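# Stand the clipped cat litter pouch upright mid-table

## Task

Set the cat litter pouch upright near the centre of the table, one of its wide faces turned toward the arms, with space between it and both the pan and the scoop. The clip must finish attached to the pouch and holding onto it tightly, and the pan must not be left tipped over. Call finished_scene yourself once this holds without the robot.

## Robot and tools

Robot: two arms, left_arm and right_arm, each with a parallel two-finger gripper. Calibrated bases in the scene frame: left_arm at (-0.024, +0.244, 0) m with quat_wxyz (+1.000, 0, 0, 0); right_arm at (+0.041, -0.340, 0) m with quat_wxyz (+1.000, 0, 0, +0.012).

Frame: every hand pose, velocity and target uses the scene frame. Its origin sits at table-top height halfway between the nominal bases. +z is up, +x points out across the table, and left_arm is on the +y side. Arm names do not match left or right in the images. On a gripper, the fingers point along its local +z and separate along its local y. end_effector_position is the spot between the finger pads, roughly 1 cm short of the fingertips. Reported hand positions and orientations can be off by a few cm, more at long reach.

Row format, used by execute_actions and move: one flat list of 16 numbers covering both arms, even if only one moves. Order: left x, y, z, qw, qx, qy, qz, opening, then right x, y, z, qw, qx, qy, qz, opening. x, y, z is an absolute target position in metres and the quaternion an absolute target orientation, w first, both in the scene frame. Opening runs from -1 (closed) to +1 (fully open, 0.094 m) and is an absolute command. To hold an orientation, repeat the same quaternion in every row rather than copying the drifted one from a result. To park an arm, keep resending the full pose it reported when it stopped, plus its wanted opening. Sending a gripper's measured pose can relieve a press.

execute_actions(actions, cameras): actions is a list of actions; each action is a list of 1 to 15 rows, one row per 1/30 s step, and a short list repeats its last row to fill 15 steps (0.5 s per action). An action is rejected for both arms if any target lies over 0.6 m from that gripper's current position along any of the gripper's own axes; if the first action fails against the last reported state, or any action is malformed, the whole call is rejected. An empty actions list just reports state and images.

move(target, speed, blend, opening_speed, blocking, cameras): target is one 16-number row or a list of up to 15 rows; grippers travel straight lines to each in turn, with no 0.6 m check, all arms finishing together, at least 0.5 s, cut off at 10 s. speed: top path speed in m/s, 0.002 to 2.9, default 0.25 (turning up to twice that in rad/s); one value or one per target. blend: corner rounding in metres for lists, default 0. opening_speed: rate of opening change per second on the -1..+1 scale, 0.2 or higher. blocking=false returns after about 0.5 s while the move continues; a new move takes over from the running one. Paths ignore obstacles and the other arm; faster moves lag, stray and hit harder, and aiming past a contact presses harder. Opening changes on later targets happen only after everything comes to rest there. The result adds a move: line with the ending (done, off_target, moving, held, fault) and limits (paced = pose clipped, held = steps withheld). done means at rest within 10 mm and 2 degrees; neither done nor off_target tells you about contact.

wait(seconds, 0 to 10): lets time pass holding last commands; a running move continues. stop(cameras): brakes the running move, needing some distance. zoom_image(camera, region): camera is cam_high or cam_low; region [x0, y0, x1, y1] in pixels from the top-left, at most 504 by 504, of that camera's latest image. read_manual(section): licence texts only. finished_scene(scene): ends the current scene, given its number as an integer; irreversible.

Cameras: cam_high and cam_low, each 896x504, returned in that order; cameras [] gives none, omitted or ["all"] gives all, an unknown name invalidates the call.

Result lines: each arm's end_effector_position and end_effector_quat_wxyz; Hand target (where the arm is actually being driven, possibly short of your command, so send the remainder next); Tool commands (current opening commands; resend an unchanged opening, since 0 is itself a command); grip_measured (finger gap on the -1..+1 scale, up to about 2.7 mm wide when empty, narrower than a hard part under full squeeze); Joint positions (last value is finger gap in metres); Joint velocities ("within noise" means still); joint torques (include gravity; numbers 1 to 3 wrap sign past ±28 N m). A MOTOR HOT line appears at 75 °C; 90 °C folds that arm away for the rest of the scene; 100 °C makes it collapse. Holding loads, long stretches or pushing at unreachable poses heat motors.

Control notes: per step the commanded orientation is limited to 40 degrees from the current one, and position wins if both cannot be met. Friction can leave a hand a centimetre or more off target. Avoid routing a gripper near its own base or with the wrist over joint 1's axis, which can flip the shoulder. Grip force is roughly 50 to 64 N per pad; full force starts about 0.05 below the touching reading (more for small, round or soft items); close slowly on squashable things. Open well above grip_measured to release.

Avoid: dropping or releasing moving items, hard or fast impacts, strong pushes, arms touching or one gripper closing on the other's fingers (can end the scene), knocking anything off the table or leaving it there, tipping the pan. Loose objects may occasionally get a brief nudge.

Each tool is called after "Call:" by a JSON object that holds its "op" and its "data".

## Session

Call:
{"op": "execute_actions", "data": {"actions": []}}

Scene clock: 0.00 s.
left_arm: end_effector_position=(+0.3860, +0.2951, +0.1255) grip_measured=+1.000 end_effector_quat_wxyz=(+0.466, -0.356, +0.808, -0.062) | right_arm: end_effector_position=(+0.1356, -0.1588, +0.1164) grip_measured=+1.000 end_effector_quat_wxyz=(+0.373, -0.231, +0.889, +0.133)
Joint positions: left_arm=[0.032 1.442 0.727 0.108 -0.208 -0.69 0.094] | right_arm=[1.654 0.743 0.521 -0.887 0.697 1 0.094]
Joint velocities: within noise
Joint torques (N m): no reading
Motor temperatures (°C): left_arm=[30 33 35 31 29 30 28] | right_arm=[27 36 33 30 26 27 28]
Heat: left arm: 35 °C; right arm: 36 °C.
Hand target: left_arm +0.3871, +0.2959, +0.1305; +0.471, -0.356, +0.805, -0.061 | right_arm +0.1377, -0.1597, +0.1200; +0.380, -0.228, +0.887, +0.132
Tool commands: left_gripper/opening=+1.0 right_gripper/opening=+1.0

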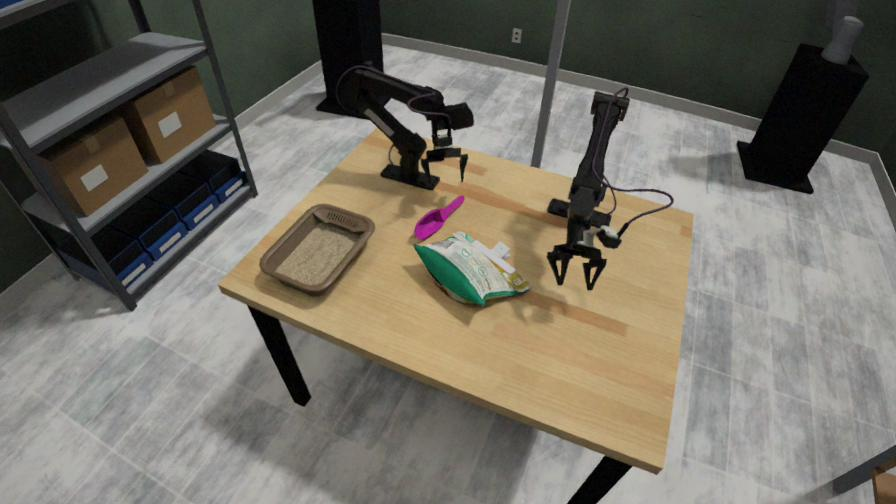

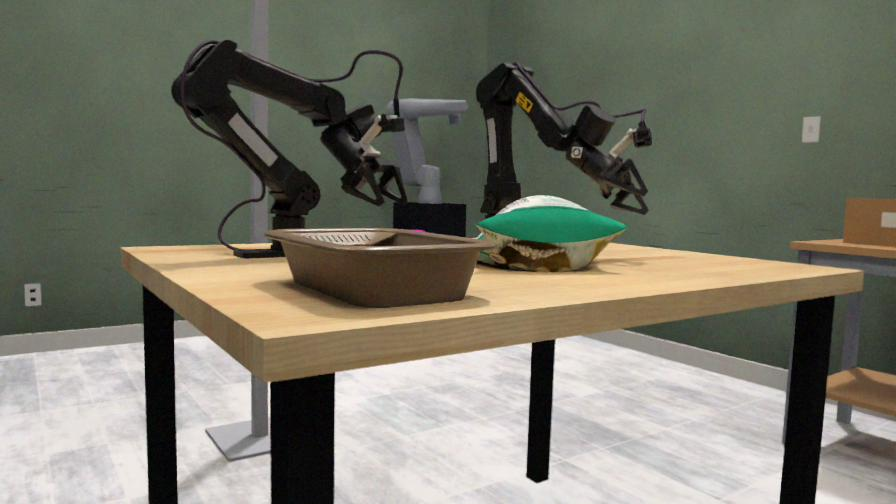

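Call:
{"op": "zoom_image", "data": {"camera": "cam_high", "region": [380, 180, 580, 320]}}

Call:
{"op": "zoom_image", "data": {"camera": "cam_low", "region": [440, 170, 680, 290]}}

Call:
{"op": "zoom_image", "data": {"camera": "cam_high", "region": [230, 60, 700, 400]}}

Scaled by 2.520.

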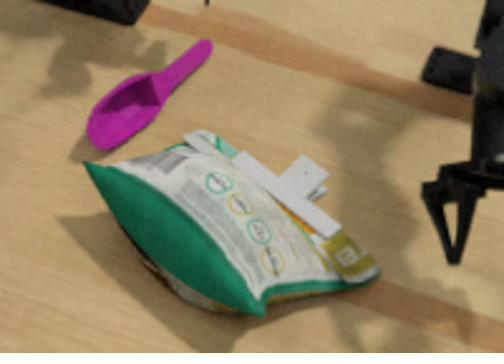

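Scaled by 2.100.

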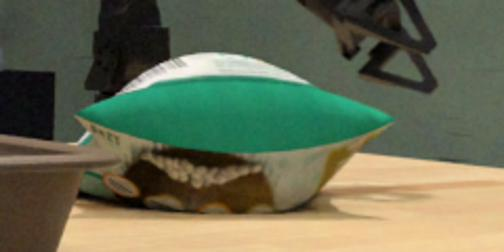

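Scaled by 1.072.

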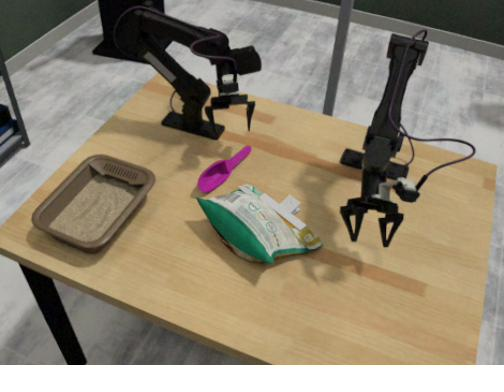

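Call:
{"op": "zoom_image", "data": {"camera": "cam_high", "region": [530, 180, 650, 300]}}

Call:
{"op": "zoom_image", "data": {"camera": "cam_high", "region": [370, 80, 490, 200]}}

Call:
{"op": "zoom_image", "data": {"camera": "cam_low", "region": [300, 80, 460, 270]}}

Call:
{"op": "zoom_image", "data": {"camera": "cam_low", "region": [470, 60, 670, 280]}}

Call:
{"op": "zoom_image", "data": {"camera": "cam_high", "region": [460, 225, 540, 300]}}

Scaled by 4.200.

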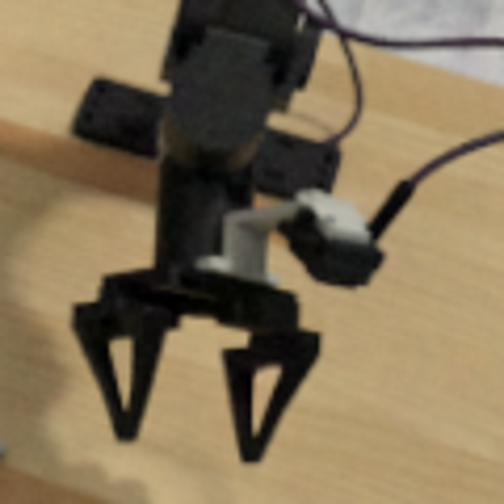

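Scaled by 4.200.

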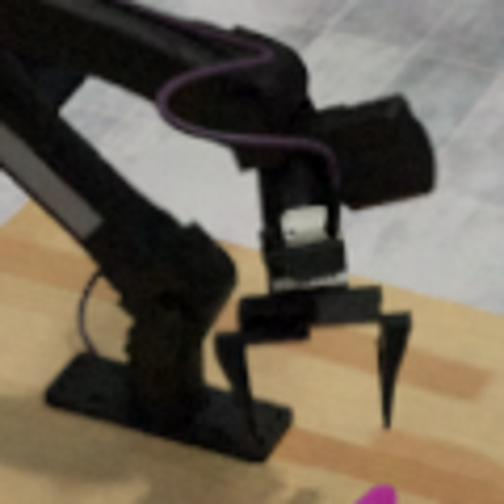

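Scaled by 2.653.

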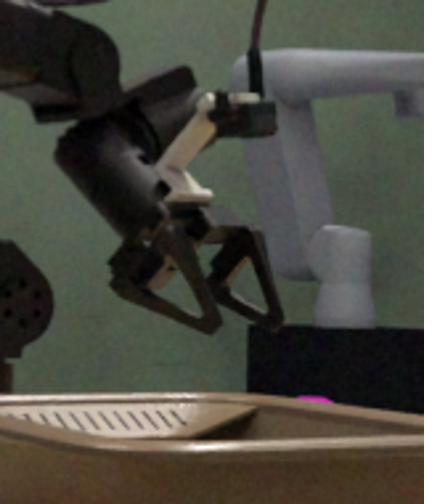

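Scaled by 2.291.

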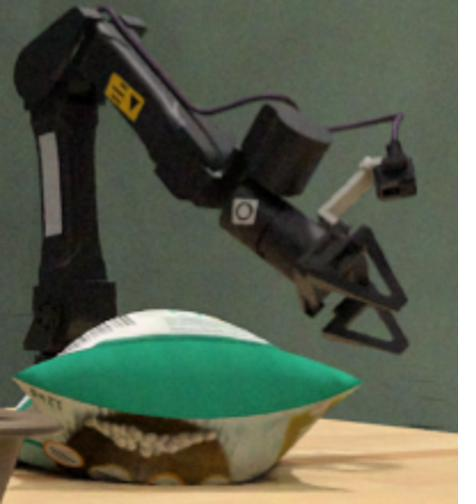

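Scaled by 6.300.

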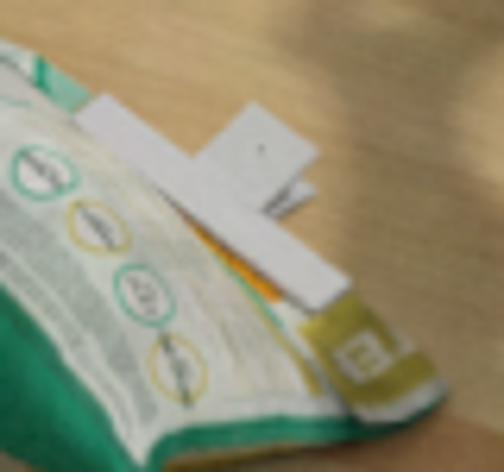

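Call:
{"op": "move", "data": {"target": [0.258,0.144,0.09,0.2535,-0.487,0.7413,-0.3859,-0.1,0.1356,-0.1588,0.1164,0.373,-0.231,0.889,0.133,1], "speed": 0.15}}

Call:
{"op": "zoom_image", "data": {"camera": "cam_high", "region": [400, 180, 600, 320]}}

Call:
{"op": "zoom_image", "data": {"camera": "cam_low", "region": [440, 70, 680, 290]}}

Scene clock: 11.00 s.
left_arm: end_effector_position=(+0.2604, +0.1454, +0.0901) grip_measured=-0.098 end_effector_quat_wxyz=(+0.252, -0.491, +0.741, -0.382) | right_arm: end_effector_position=(+0.1345, -0.1585, +0.1156) grip_measured=+1.000 end_effector_quat_wxyz=(+0.370, -0.232, +0.890, +0.134)
Joint positions: left_arm=[-0.278 0.956 0.311 0.022 0.101 -1.5 0.042] | right_arm=[1.654 0.743 0.521 -0.887 0.689 1 0.094]
Joint velocities: within noise
Joint torques (N m): left_arm=[-0.43 -2.09 6.13 1.95 0.03 0.09] | right_arm=[-0.25 0.23 6.43 0.91 0.43 -0.06]
Motor temperatures (°C): left_arm=[30 34 37 33 29 30 28] | right_arm=[27 36 34 30 26 27 28]
Heat: left arm: 37 °C; right arm: 36 °C.
Hand target: left_arm +0.2581, +0.1441, +0.0900; +0.254, -0.487, +0.741, -0.386 | right_arm +0.1356, -0.1588, +0.1164; +0.373, -0.231, +0.889, +0.133
Off the commanded pose: left_arm 0.003 m, 1 deg | right_arm 0.001 m, 0 deg.
move: done

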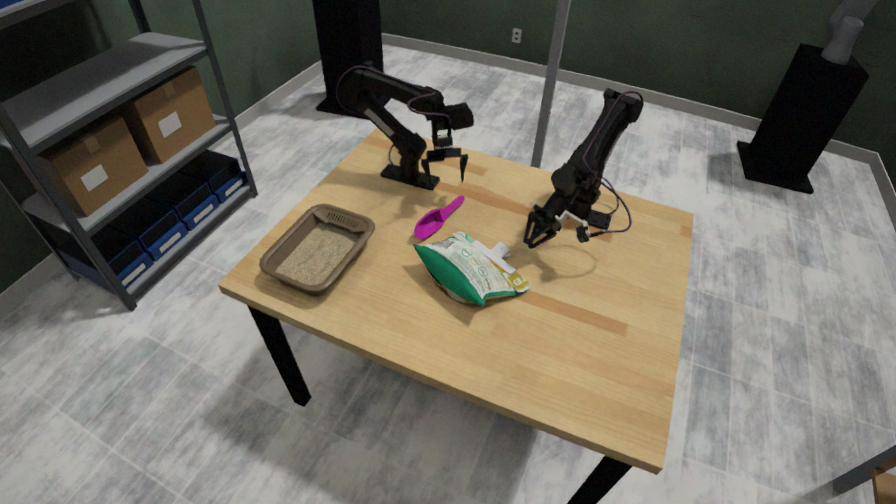

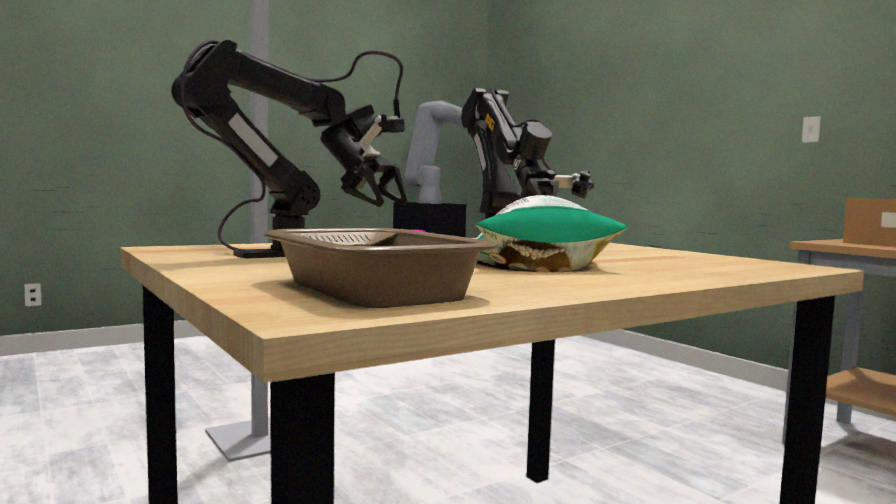

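Scaled by 2.520.

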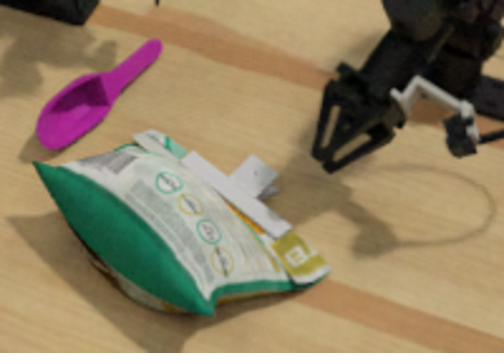

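Scaled by 2.100.

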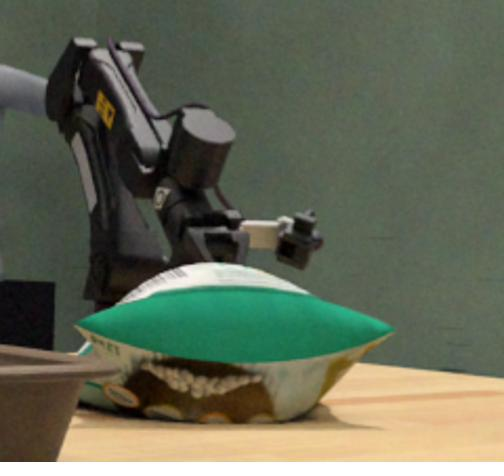

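Call:
{"op": "zoom_image", "data": {"camera": "cam_high", "region": [465, 230, 535, 300]}}

Call:
{"op": "zoom_image", "data": {"camera": "cam_low", "region": [590, 190, 650, 250]}}

Scaled by 7.200.

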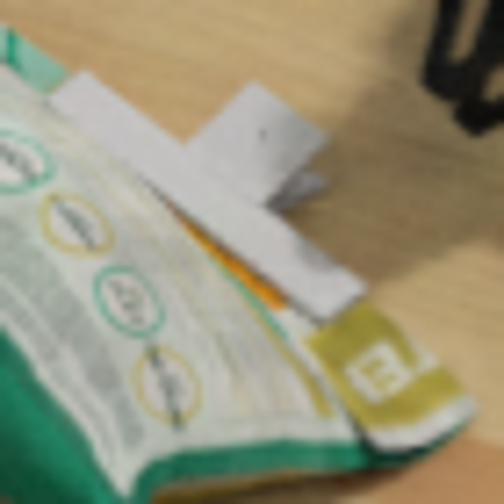

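Scaled by 8.400.

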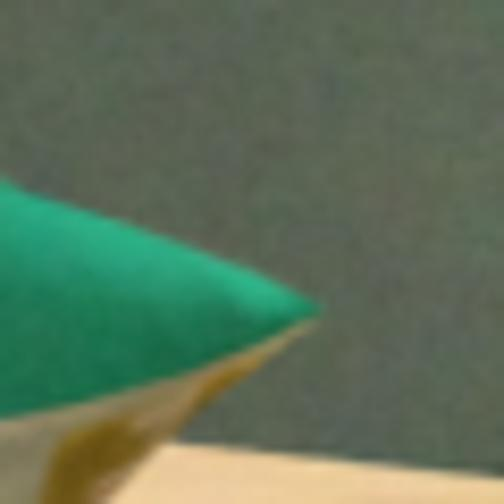

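Call:
{"op": "move", "data": {"target": [[0.267,0.14,0.035,0.232,-0.4977,0.7577,-0.3532,-0.1,0.1356,-0.1588,0.1164,0.373,-0.231,0.889,0.133,1],[0.305,0.1235,0.035,0.232,-0.4977,0.7577,-0.3532,-0.1,0.1356,-0.1588,0.1164,0.373,-0.231,0.889,0.133,1]], "speed": [0.1,0.05]}}

Call:
{"op": "zoom_image", "data": {"camera": "cam_high", "region": [460, 210, 560, 310]}}

Scene clock: 13.67 s.
left_arm: end_effector_position=(+0.2971, +0.1259, +0.0293) grip_measured=-0.099 end_effector_quat_wxyz=(+0.223, -0.500, +0.760, -0.349) | right_arm: end_effector_position=(+0.1344, -0.1585, +0.1155) grip_measured=+1.000 end_effector_quat_wxyz=(+0.369, -0.232, +0.890, +0.134)
Joint positions: left_arm=[-0.314 1.445 0.366 0.359 0.081 -1.514 0.042] | right_arm=[1.654 0.743 0.521 -0.887 0.689 1 0.094]
Joint velocities: within noise
Joint torques (N m): left_arm=[-0.61 -3.22 7.64 1.82 -0.13 -0.01] | right_arm=[-0.21 0.12 6.48 0.95 0.42 -0.02]
Motor temperatures (°C): left_arm=[30 33 37 33 29 30 28] | right_arm=[27 36 34 31 26 27 28]
Heat: left arm: 37 °C; right arm: 36 °C.
Hand target: left_arm +0.3046, +0.1235, +0.0352; +0.232, -0.498, +0.758, -0.353 | right_arm +0.1356, -0.1588, +0.1164; +0.373, -0.231, +0.889, +0.133
Off the commanded pose: left_arm 0.010 m, 1 deg | right_arm 0.001 m, 0 deg.
move: done

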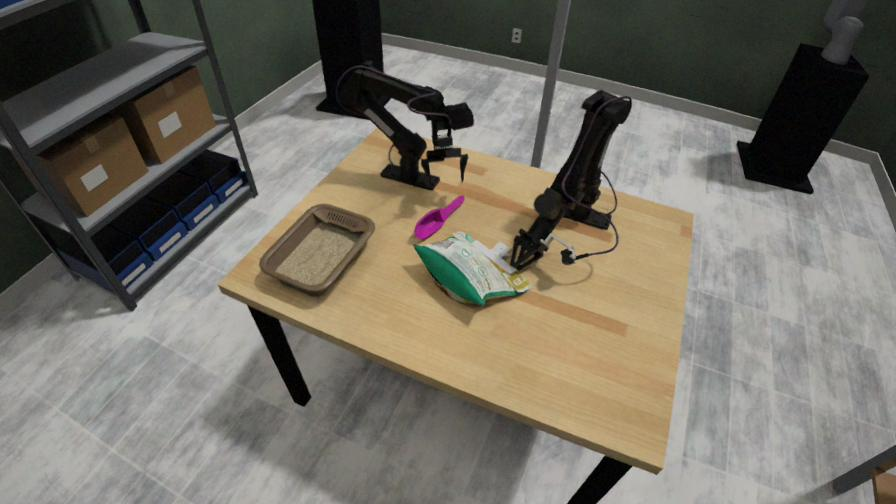

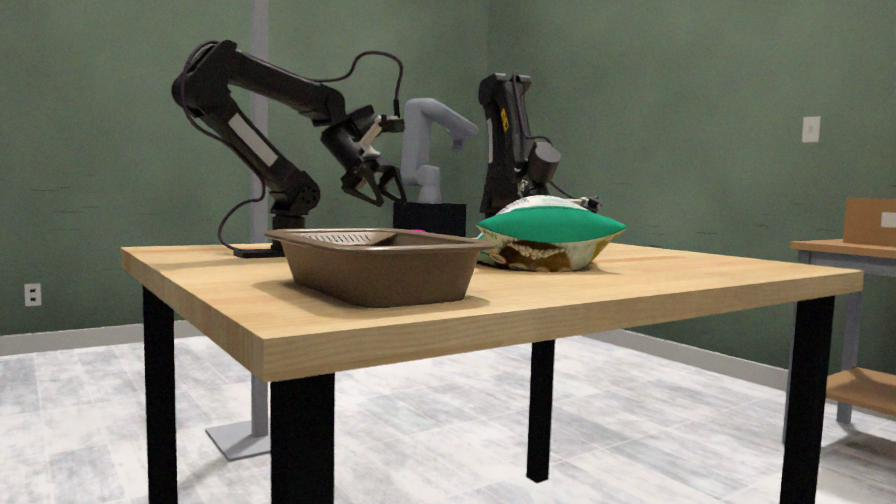

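Scaled by 5.040.

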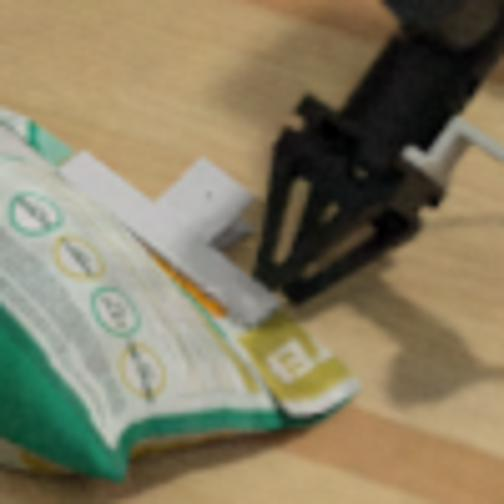

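Call:
{"op": "move", "data": {"target": [0.327,0.114,0.041,0.232,-0.4977,0.7577,-0.3532,-0.1,0.1356,-0.1588,0.1164,0.373,-0.231,0.889,0.133,1], "speed": 0.05}}

Call:
{"op": "zoom_image", "data": {"camera": "cam_high", "region": [460, 210, 560, 310]}}

Scene clock: 14.87 s.
left_arm: end_effector_position=(+0.3154, +0.1202, +0.0325) grip_measured=-0.099 end_effector_quat_wxyz=(+0.223, -0.504, +0.761, -0.343) | right_arm: end_effector_position=(+0.1344, -0.1585, +0.1155) grip_measured=+1.000 end_effector_quat_wxyz=(+0.369, -0.232, +0.890, +0.134)
Joint positions: left_arm=[-0.32 1.51 0.452 0.327 0.067 -1.519 0.042] | right_arm=[1.654 0.743 0.521 -0.887 0.689 1 0.094]
Joint velocities: within noise
Joint torques (N m): left_arm=[-0.66 -3.49 8.65 1.89 -0.08 -0.02] | right_arm=[-0.23 0.21 6.45 0.95 0.36 0.01]
Motor temperatures (°C): left_arm=[30 33 38 34 29 30 28] | right_arm=[27 35 34 31 26 27 28]
Heat: left arm: 38 °C; right arm: 35 °C.
Hand target: left_arm +0.3262, +0.1142, +0.0413; +0.232, -0.498, +0.758, -0.353 | right_arm +0.1356, -0.1588, +0.1164; +0.373, -0.231, +0.889, +0.133
Off the commanded pose: left_arm 0.016 m, 2 deg | right_arm 0.001 m, 0 deg.
move: off_target (left_arm)

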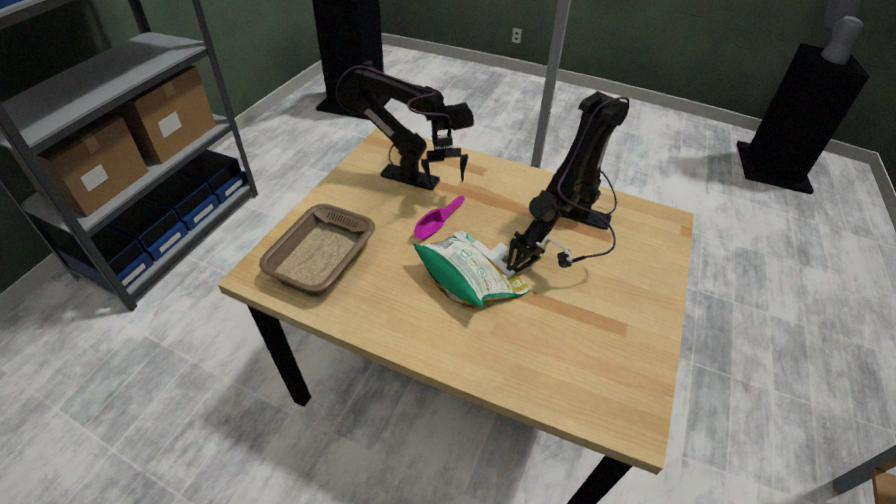

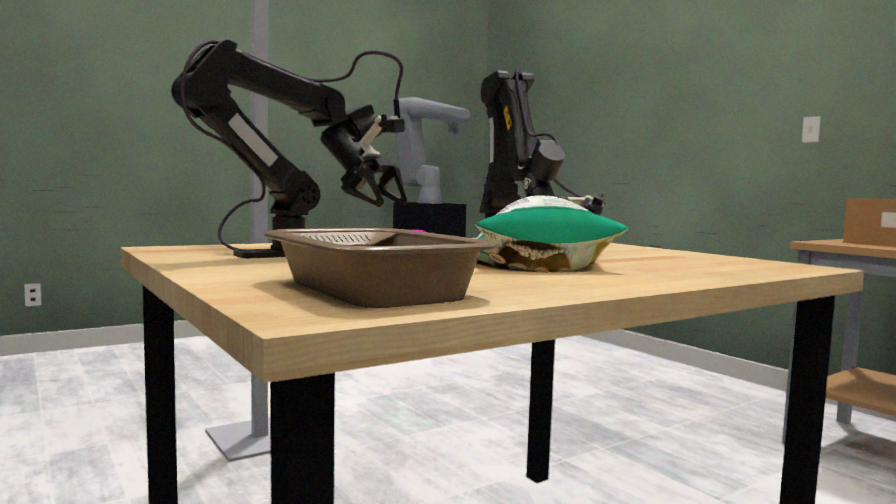

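Scaled by 5.040.

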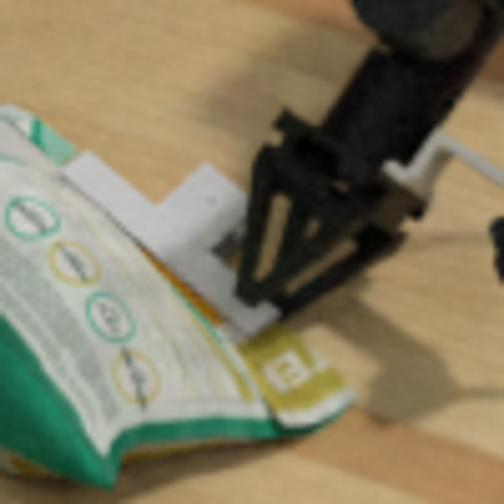

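Call:
{"op": "move", "data": {"target": [0.3262,0.1142,0.0413,0.232,-0.4977,0.7577,-0.3532,-0.9,0.1356,-0.1588,0.1164,0.373,-0.231,0.889,0.133,1], "speed": 0.05, "opening_speed": 0.4}}

Call:
{"op": "zoom_image", "data": {"camera": "cam_high", "region": [460, 210, 560, 310]}}

Scene clock: 17.37 s.
left_arm: end_effector_position=(+0.3094, +0.1245, +0.0247) grip_measured=-0.896 end_effector_quat_wxyz=(+0.215, -0.512, +0.766, -0.324) | right_arm: end_effector_position=(+0.1344, -0.1585, +0.1155) grip_measured=+1.000 end_effector_quat_wxyz=(+0.369, -0.232, +0.890, +0.134)
Joint positions: left_arm=[-0.32 1.51 0.452 0.284 0.055 -1.52 0.005] | right_arm=[1.654 0.743 0.521 -0.887 0.689 1 0.094]
Joint velocities: within noise
Joint torques (N m): left_arm=[-0.59 -4.07 8.27 2.25 0.09 0.05] | right_arm=[-0.16 0.17 6.43 0.92 0.37 -0.04]
Motor temperatures (°C): left_arm=[30 33 38 34 29 30 28] | right_arm=[27 35 35 31 26 27 28]
Heat: left arm: 38 °C; right arm: 35 °C.
Hand target: left_arm +0.3248, +0.1147, +0.0422; +0.232, -0.498, +0.758, -0.353 | right_arm +0.1356, -0.1588, +0.1164; +0.373, -0.231, +0.889, +0.133
Off the commanded pose: left_arm 0.026 m, 4 deg | right_arm 0.001 m, 0 deg.
move: off_target (left_arm)

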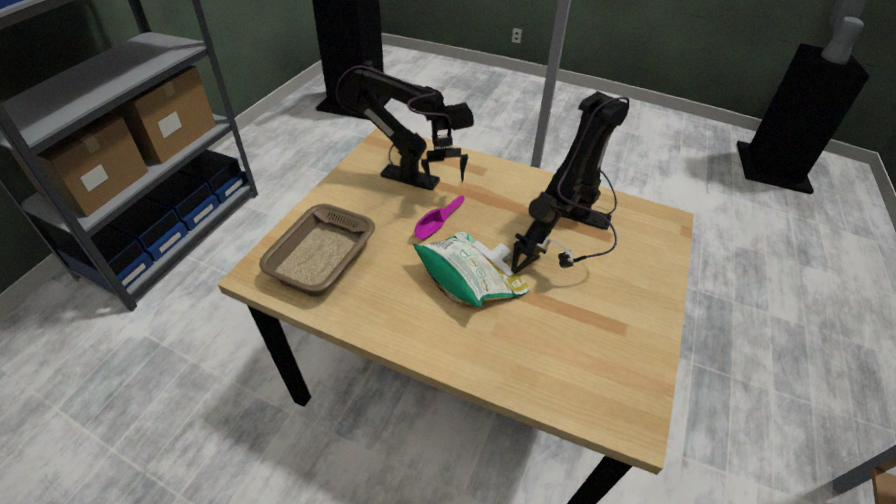

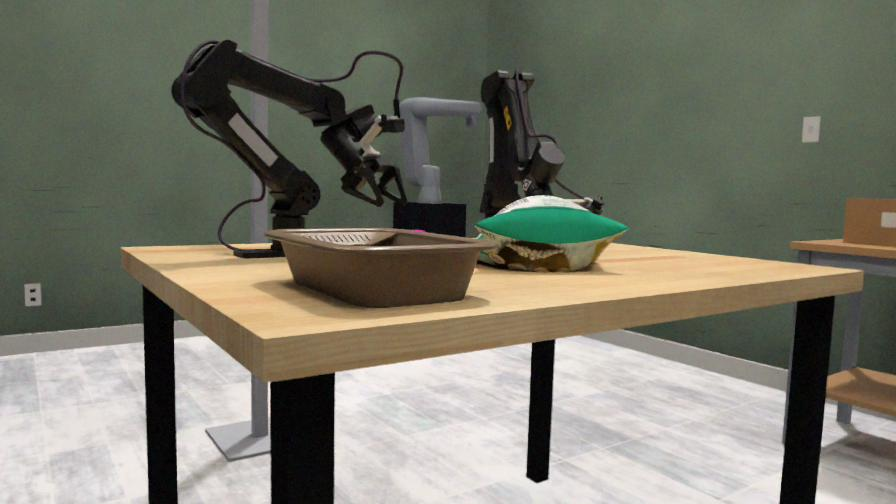

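Scaled by 5.040.

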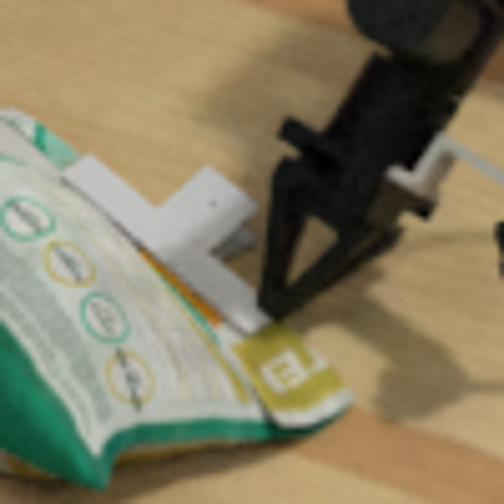

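Call:
{"op": "move", "data": {"target": [[0.275,0.15,0.06,0.232,-0.4977,0.7577,-0.3532,-0.9,0.1356,-0.1588,0.1164,0.373,-0.231,0.889,0.133,1],[0.265,0.166,0.035,0.232,-0.4977,0.7577,-0.3532,-0.4,0.1356,-0.1588,0.1164,0.373,-0.231,0.889,0.133,1]], "speed": 0.1, "opening_speed": 1.0}}

Call:
{"op": "zoom_image", "data": {"camera": "cam_high", "region": [460, 210, 560, 310]}}

Scene clock: 21.80 s.
left_arm: end_effector_position=(+0.2664, +0.1622, +0.0383) grip_measured=-0.402 end_effector_quat_wxyz=(+0.227, -0.497, +0.756, -0.360) | right_arm: end_effector_position=(+0.1344, -0.1585, +0.1155) grip_measured=+1.000 end_effector_quat_wxyz=(+0.369, -0.232, +0.890, +0.134)
Joint positions: left_arm=[-0.156 1.203 0.24 0.252 0.207 -1.415 0.028] | right_arm=[1.654 0.743 0.521 -0.887 0.689 1 0.094]
Joint velocities: within noise
Joint torques (N m): left_arm=[0.39 -2.03 5.34 1.86 -0.07 0.14] | right_arm=[-0.24 0.03 6.57 0.97 0.45 -0.08]
Motor temperatures (°C): left_arm=[30 33 38 35 29 30 28] | right_arm=[27 35 35 31 26 27 28]
Heat: left arm: 38 °C; right arm: 35 °C.
Hand target: left_arm +0.2649, +0.1660, +0.0350; +0.232, -0.498, +0.758, -0.353 | right_arm +0.1356, -0.1588, +0.1164; +0.373, -0.231, +0.889, +0.133
Off the commanded pose: left_arm 0.005 m, 1 deg | right_arm 0.001 m, 0 deg.
move: done

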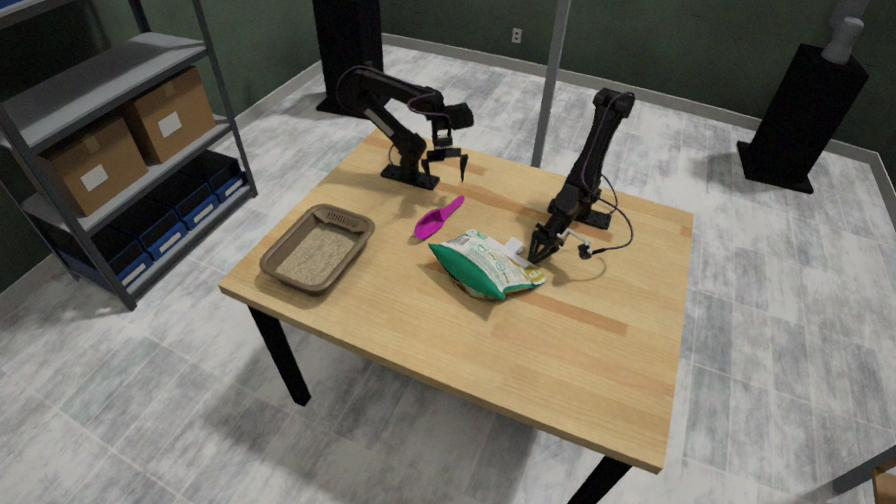

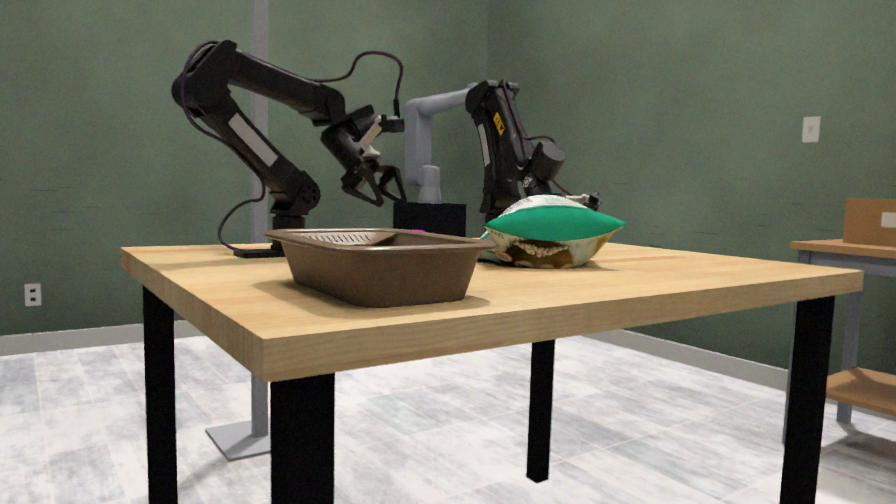

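Scaled by 5.040.

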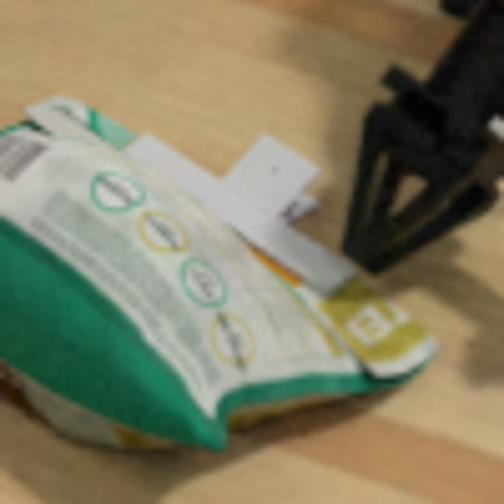

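Call:
{"op": "move", "data": {"target": [[0.235,0.175,0.06,0.2393,-0.5134,0.7471,-0.3483,-0.4,0.1356,-0.1588,0.1164,0.373,-0.231,0.889,0.133,1],[0.211,0.149,0.04,0.2393,-0.5134,0.7471,-0.3483,-0.4,0.1356,-0.1588,0.1164,0.373,-0.231,0.889,0.133,1],[0.245,0.136,0.032,0.2393,-0.5134,0.7471,-0.3483,-0.4,0.1356,-0.1588,0.1164,0.373,-0.231,0.889,0.133,1]], "speed": [0.1,0.1,0.05]}}

Call:
{"op": "zoom_image", "data": {"camera": "cam_high", "region": [460, 210, 560, 310]}}

Scene clock: 24.90 s.
left_arm: end_effector_position=(+0.2359, +0.1373, +0.0235) grip_measured=-0.402 end_effector_quat_wxyz=(+0.228, -0.515, +0.752, -0.342) | right_arm: end_effector_position=(+0.1344, -0.1585, +0.1155) grip_measured=+1.000 end_effector_quat_wxyz=(+0.369, -0.232, +0.890, +0.134)
Joint positions: left_arm=[-0.403 1.133 0.155 0.254 -0.015 -1.596 0.028] | right_arm=[1.654 0.743 0.521 -0.887 0.689 1 0.094]
Joint velocities: within noise
Joint torques (N m): left_arm=[0.03 -1.07 8.32 1.79 -0.16 0.03] | right_arm=[-0.38 0.2 6.48 0.88 0.4 -0.06]
Motor temperatures (°C): left_arm=[30 33 39 35 29 30 28] | right_arm=[27 35 35 31 26 27 28]
Heat: left arm: 39 °C; right arm: 35 °C.
Hand target: left_arm +0.2445, +0.1362, +0.0323; +0.239, -0.513, +0.747, -0.348 | right_arm +0.1356, -0.1588, +0.1164; +0.373, -0.231, +0.889, +0.133
Off the commanded pose: left_arm 0.013 m, 2 deg | right_arm 0.001 m, 0 deg.
move: off_target (left_arm)

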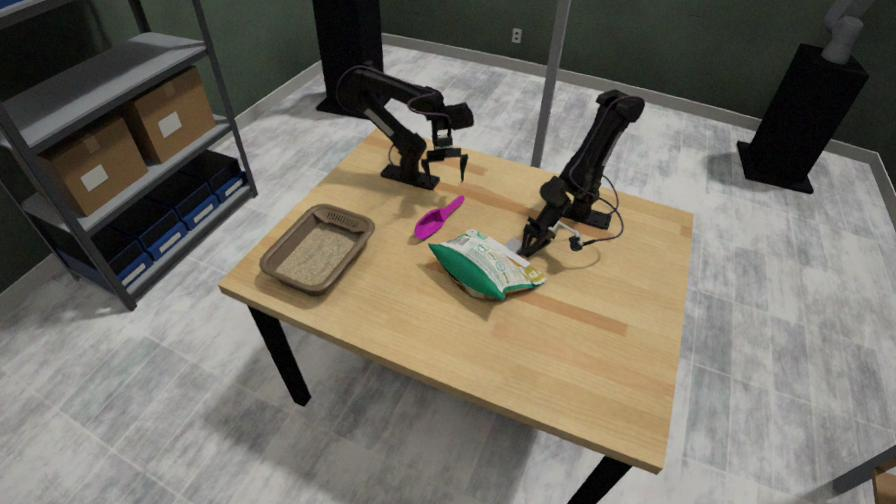

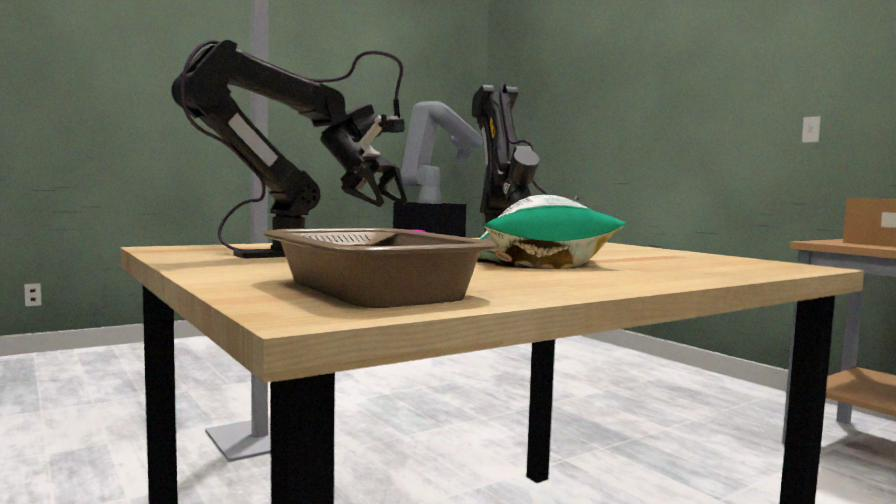

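Scaled by 5.040.

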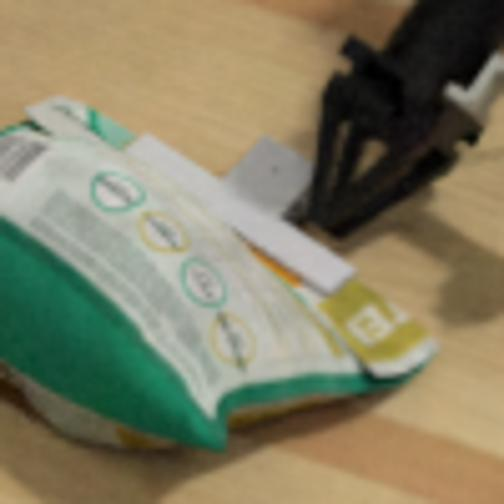

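Call:
{"op": "move", "data": {"target": [0.276,0.131,0.031,0.2393,-0.5134,0.7471,-0.3483,-0.4,0.1356,-0.1588,0.1164,0.373,-0.231,0.889,0.133,1], "speed": 0.04}}

Call:
{"op": "zoom_image", "data": {"camera": "cam_high", "region": [460, 210, 560, 310]}}

Scene clock: 26.20 s.
left_arm: end_effector_position=(+0.2643, +0.1340, +0.0208) grip_measured=-0.401 end_effector_quat_wxyz=(+0.228, -0.520, +0.752, -0.335) | right_arm: end_effector_position=(+0.1344, -0.1585, +0.1155) grip_measured=+1.000 end_effector_quat_wxyz=(+0.369, -0.232, +0.890, +0.134)
Joint positions: left_arm=[-0.368 1.322 0.248 0.338 0 -1.579 0.028] | right_arm=[1.654 0.743 0.521 -0.887 0.689 1 0.094]
Joint velocities: within noise
Joint torques (N m): left_arm=[0.32 -2.33 7.9 2 0.01 0.09] | right_arm=[-0.21 0.14 6.53 0.93 0.35 -0.03]
Motor temperatures (°C): left_arm=[30 33 39 35 29 30 28] | right_arm=[27 35 35 31 26 27 28]
Heat: left arm: 39 °C; right arm: 35 °C.
Hand target: left_arm +0.2753, +0.1313, +0.0313; +0.239, -0.513, +0.747, -0.348 | right_arm +0.1356, -0.1588, +0.1164; +0.373, -0.231, +0.889, +0.133
Off the commanded pose: left_arm 0.016 m, 2 deg | right_arm 0.001 m, 0 deg.
move: off_target (left_arm)

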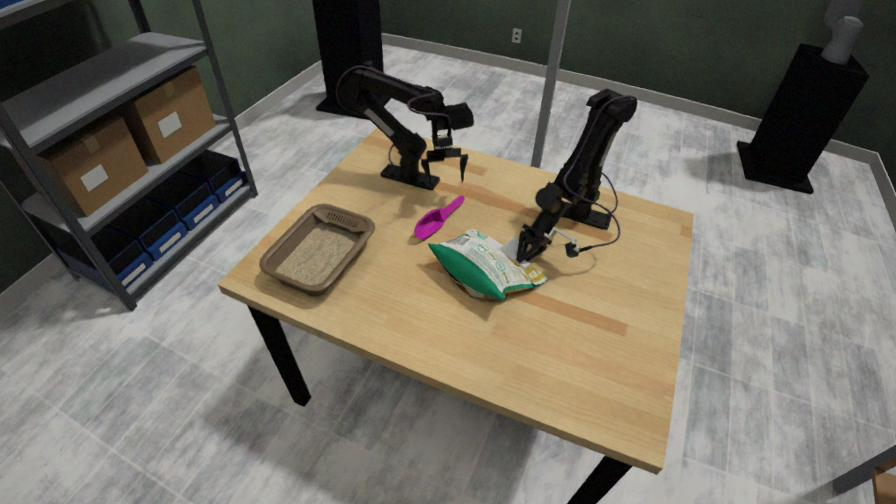

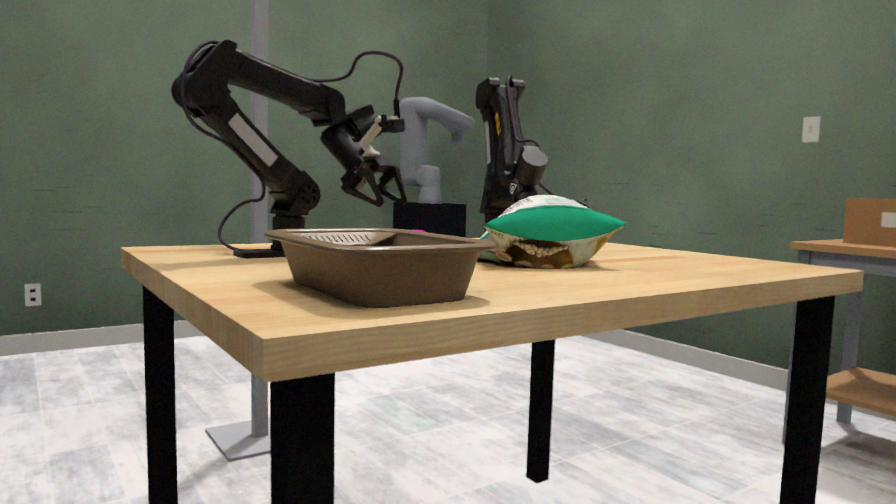

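Scaled by 5.040.

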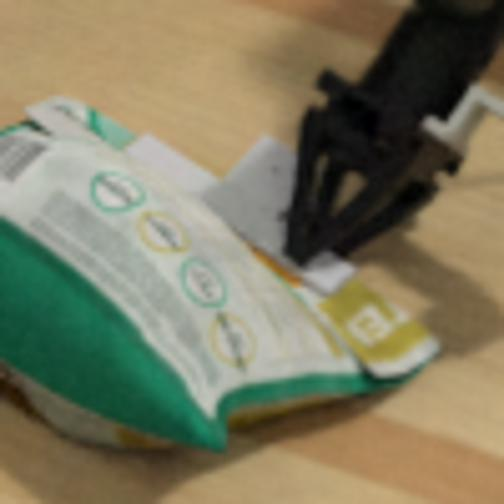

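Call:
{"op": "move", "data": {"target": [0.2755,0.131,0.0313,0.2393,-0.5134,0.7471,-0.3483,-1,0.1356,-0.1588,0.1164,0.373,-0.231,0.889,0.133,1], "speed": 0.05, "opening_speed": 0.3}}

Call:
{"op": "zoom_image", "data": {"camera": "cam_high", "region": [460, 210, 560, 310]}}

Scene clock: 28.53 s.
left_arm: end_effector_position=(+0.2635, +0.1342, +0.0198) grip_measured=-0.657 end_effector_quat_wxyz=(+0.226, -0.520, +0.753, -0.333) | right_arm: end_effector_position=(+0.1344, -0.1585, +0.1155) grip_measured=+1.000 end_effector_quat_wxyz=(+0.369, -0.232, +0.890, +0.134)
Joint positions: left_arm=[-0.367 1.322 0.248 0.333 0.002 -1.577 0.016] | right_arm=[1.654 0.743 0.521 -0.887 0.689 1 0.094]
Joint velocities: within noise
Joint torques (N m): left_arm=[0.47 -2.51 7.86 1.94 0.01 0.11] | right_arm=[-0.17 0.18 6.38 0.95 0.44 -0.09]
Motor temperatures (°C): left_arm=[30 33 38 35 29 30 28] | right_arm=[27 35 35 31 26 27 28]
Heat: left arm: 38 °C; right arm: 35 °C.
Hand target: left_arm +0.2748, +0.1313, +0.0316; +0.239, -0.513, +0.747, -0.348 | right_arm +0.1356, -0.1588, +0.1164; +0.373, -0.231, +0.889, +0.133
Off the commanded pose: left_arm 0.017 m, 2 deg | right_arm 0.001 m, 0 deg.
move: off_target (left_arm)

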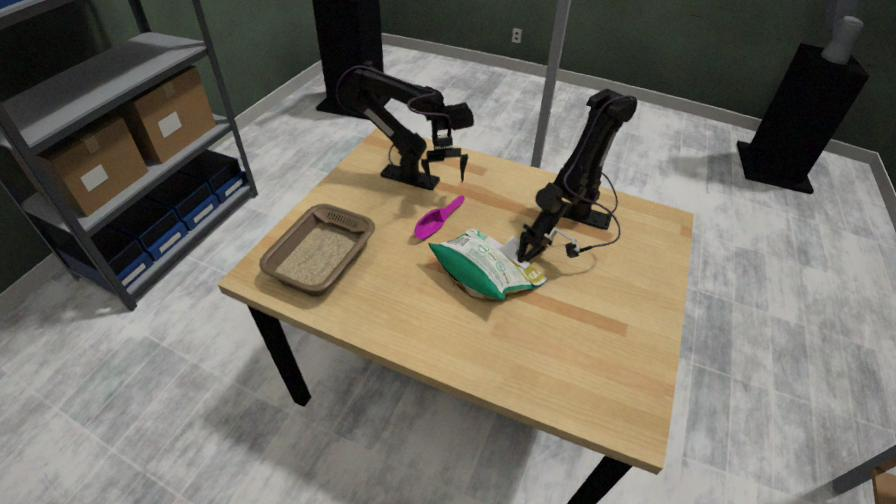

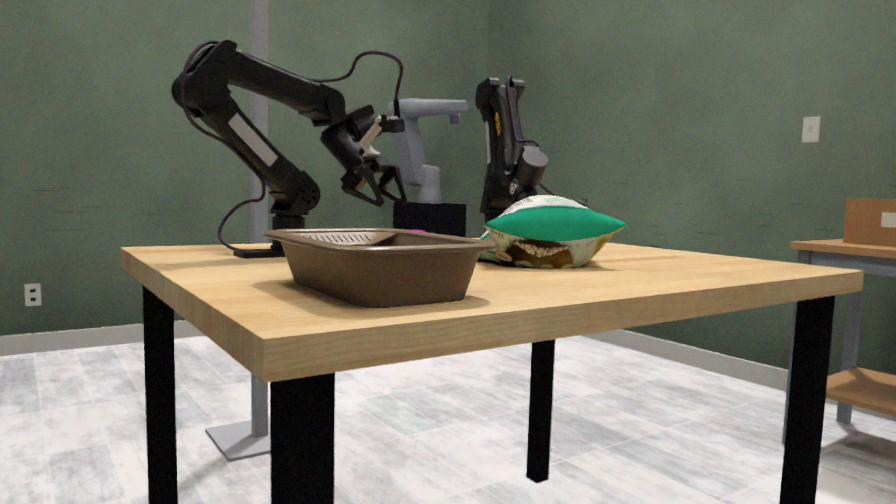

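Scaled by 5.040.

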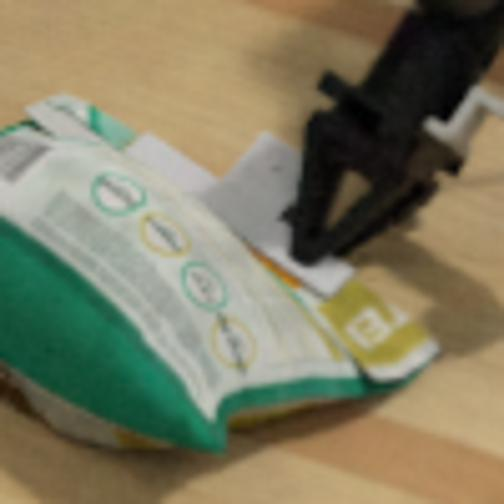

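Call:
{"op": "move", "data": {"target": [0.283,0.13,0.085,0.1466,-0.5471,0.796,-0.2133,-1,0.1356,-0.1588,0.1164,0.373,-0.231,0.889,0.133,1], "speed": 0.06}}

Call:
{"op": "zoom_image", "data": {"camera": "cam_high", "region": [420, 180, 580, 320]}}

Call:
{"op": "zoom_image", "data": {"camera": "cam_low", "region": [440, 70, 680, 290]}}

Scene clock: 32.00 s.
left_arm: end_effector_position=(+0.2741, +0.1277, +0.0723) grip_measured=-0.704 end_effector_quat_wxyz=(+0.136, -0.544, +0.801, -0.208) | right_arm: end_effector_position=(+0.1344, -0.1585, +0.1155) grip_measured=+1.000 end_effector_quat_wxyz=(+0.369, -0.232, +0.890, +0.134)
Joint positions: left_arm=[-0.367 1.355 0.765 -0.478 0.015 -1.564 0.014] | right_arm=[1.654 0.743 0.521 -0.887 0.689 1 0.094]
Joint velocities: within noise
Joint torques (N m): left_arm=[1.03 -4.22 10.3 1.1 -0.07 0.09] | right_arm=[-0.1 0.13 6.54 0.91 0.42 -0.02]
Motor temperatures (°C): left_arm=[30 33 39 35 29 30 28] | right_arm=[27 35 35 31 26 27 28]
Heat: left arm: 39 °C; right arm: 35 °C.
Hand target: left_arm +0.2827, +0.1301, +0.0849; +0.147, -0.547, +0.796, -0.213 | right_arm +0.1356, -0.1588, +0.1164; +0.373, -0.231, +0.889, +0.133
Off the commanded pose: left_arm 0.016 m, 2 deg | right_arm 0.001 m, 0 deg.
move: off_target (left_arm)

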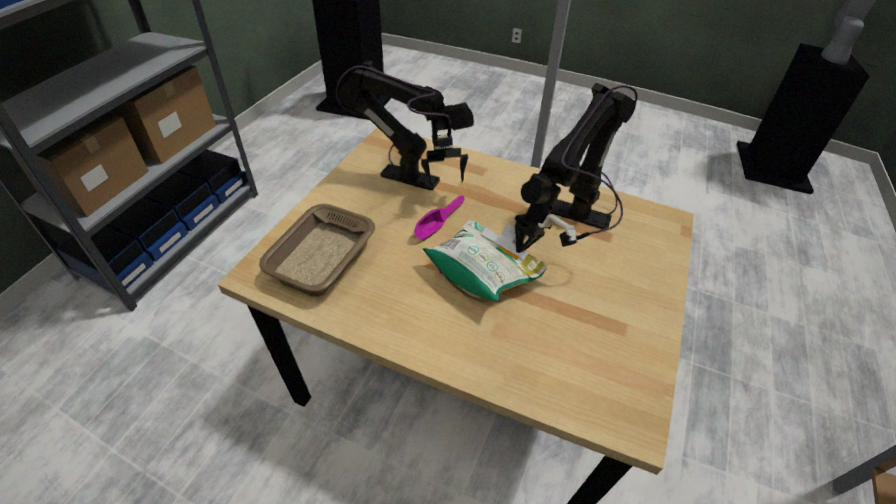

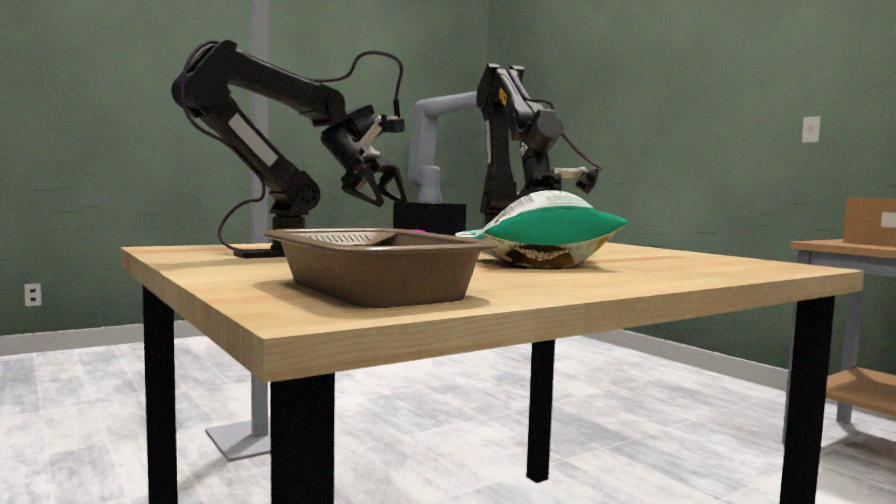

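Scaled by 3.150.

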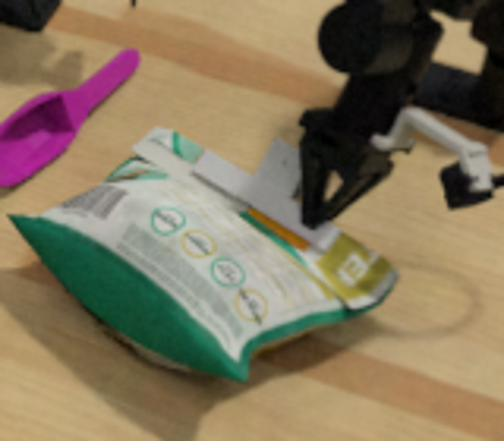

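Scaled by 2.100.

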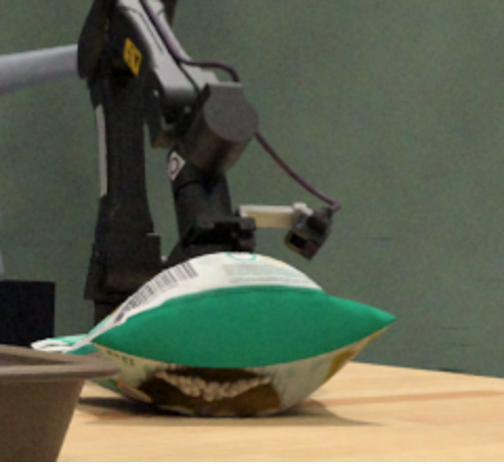

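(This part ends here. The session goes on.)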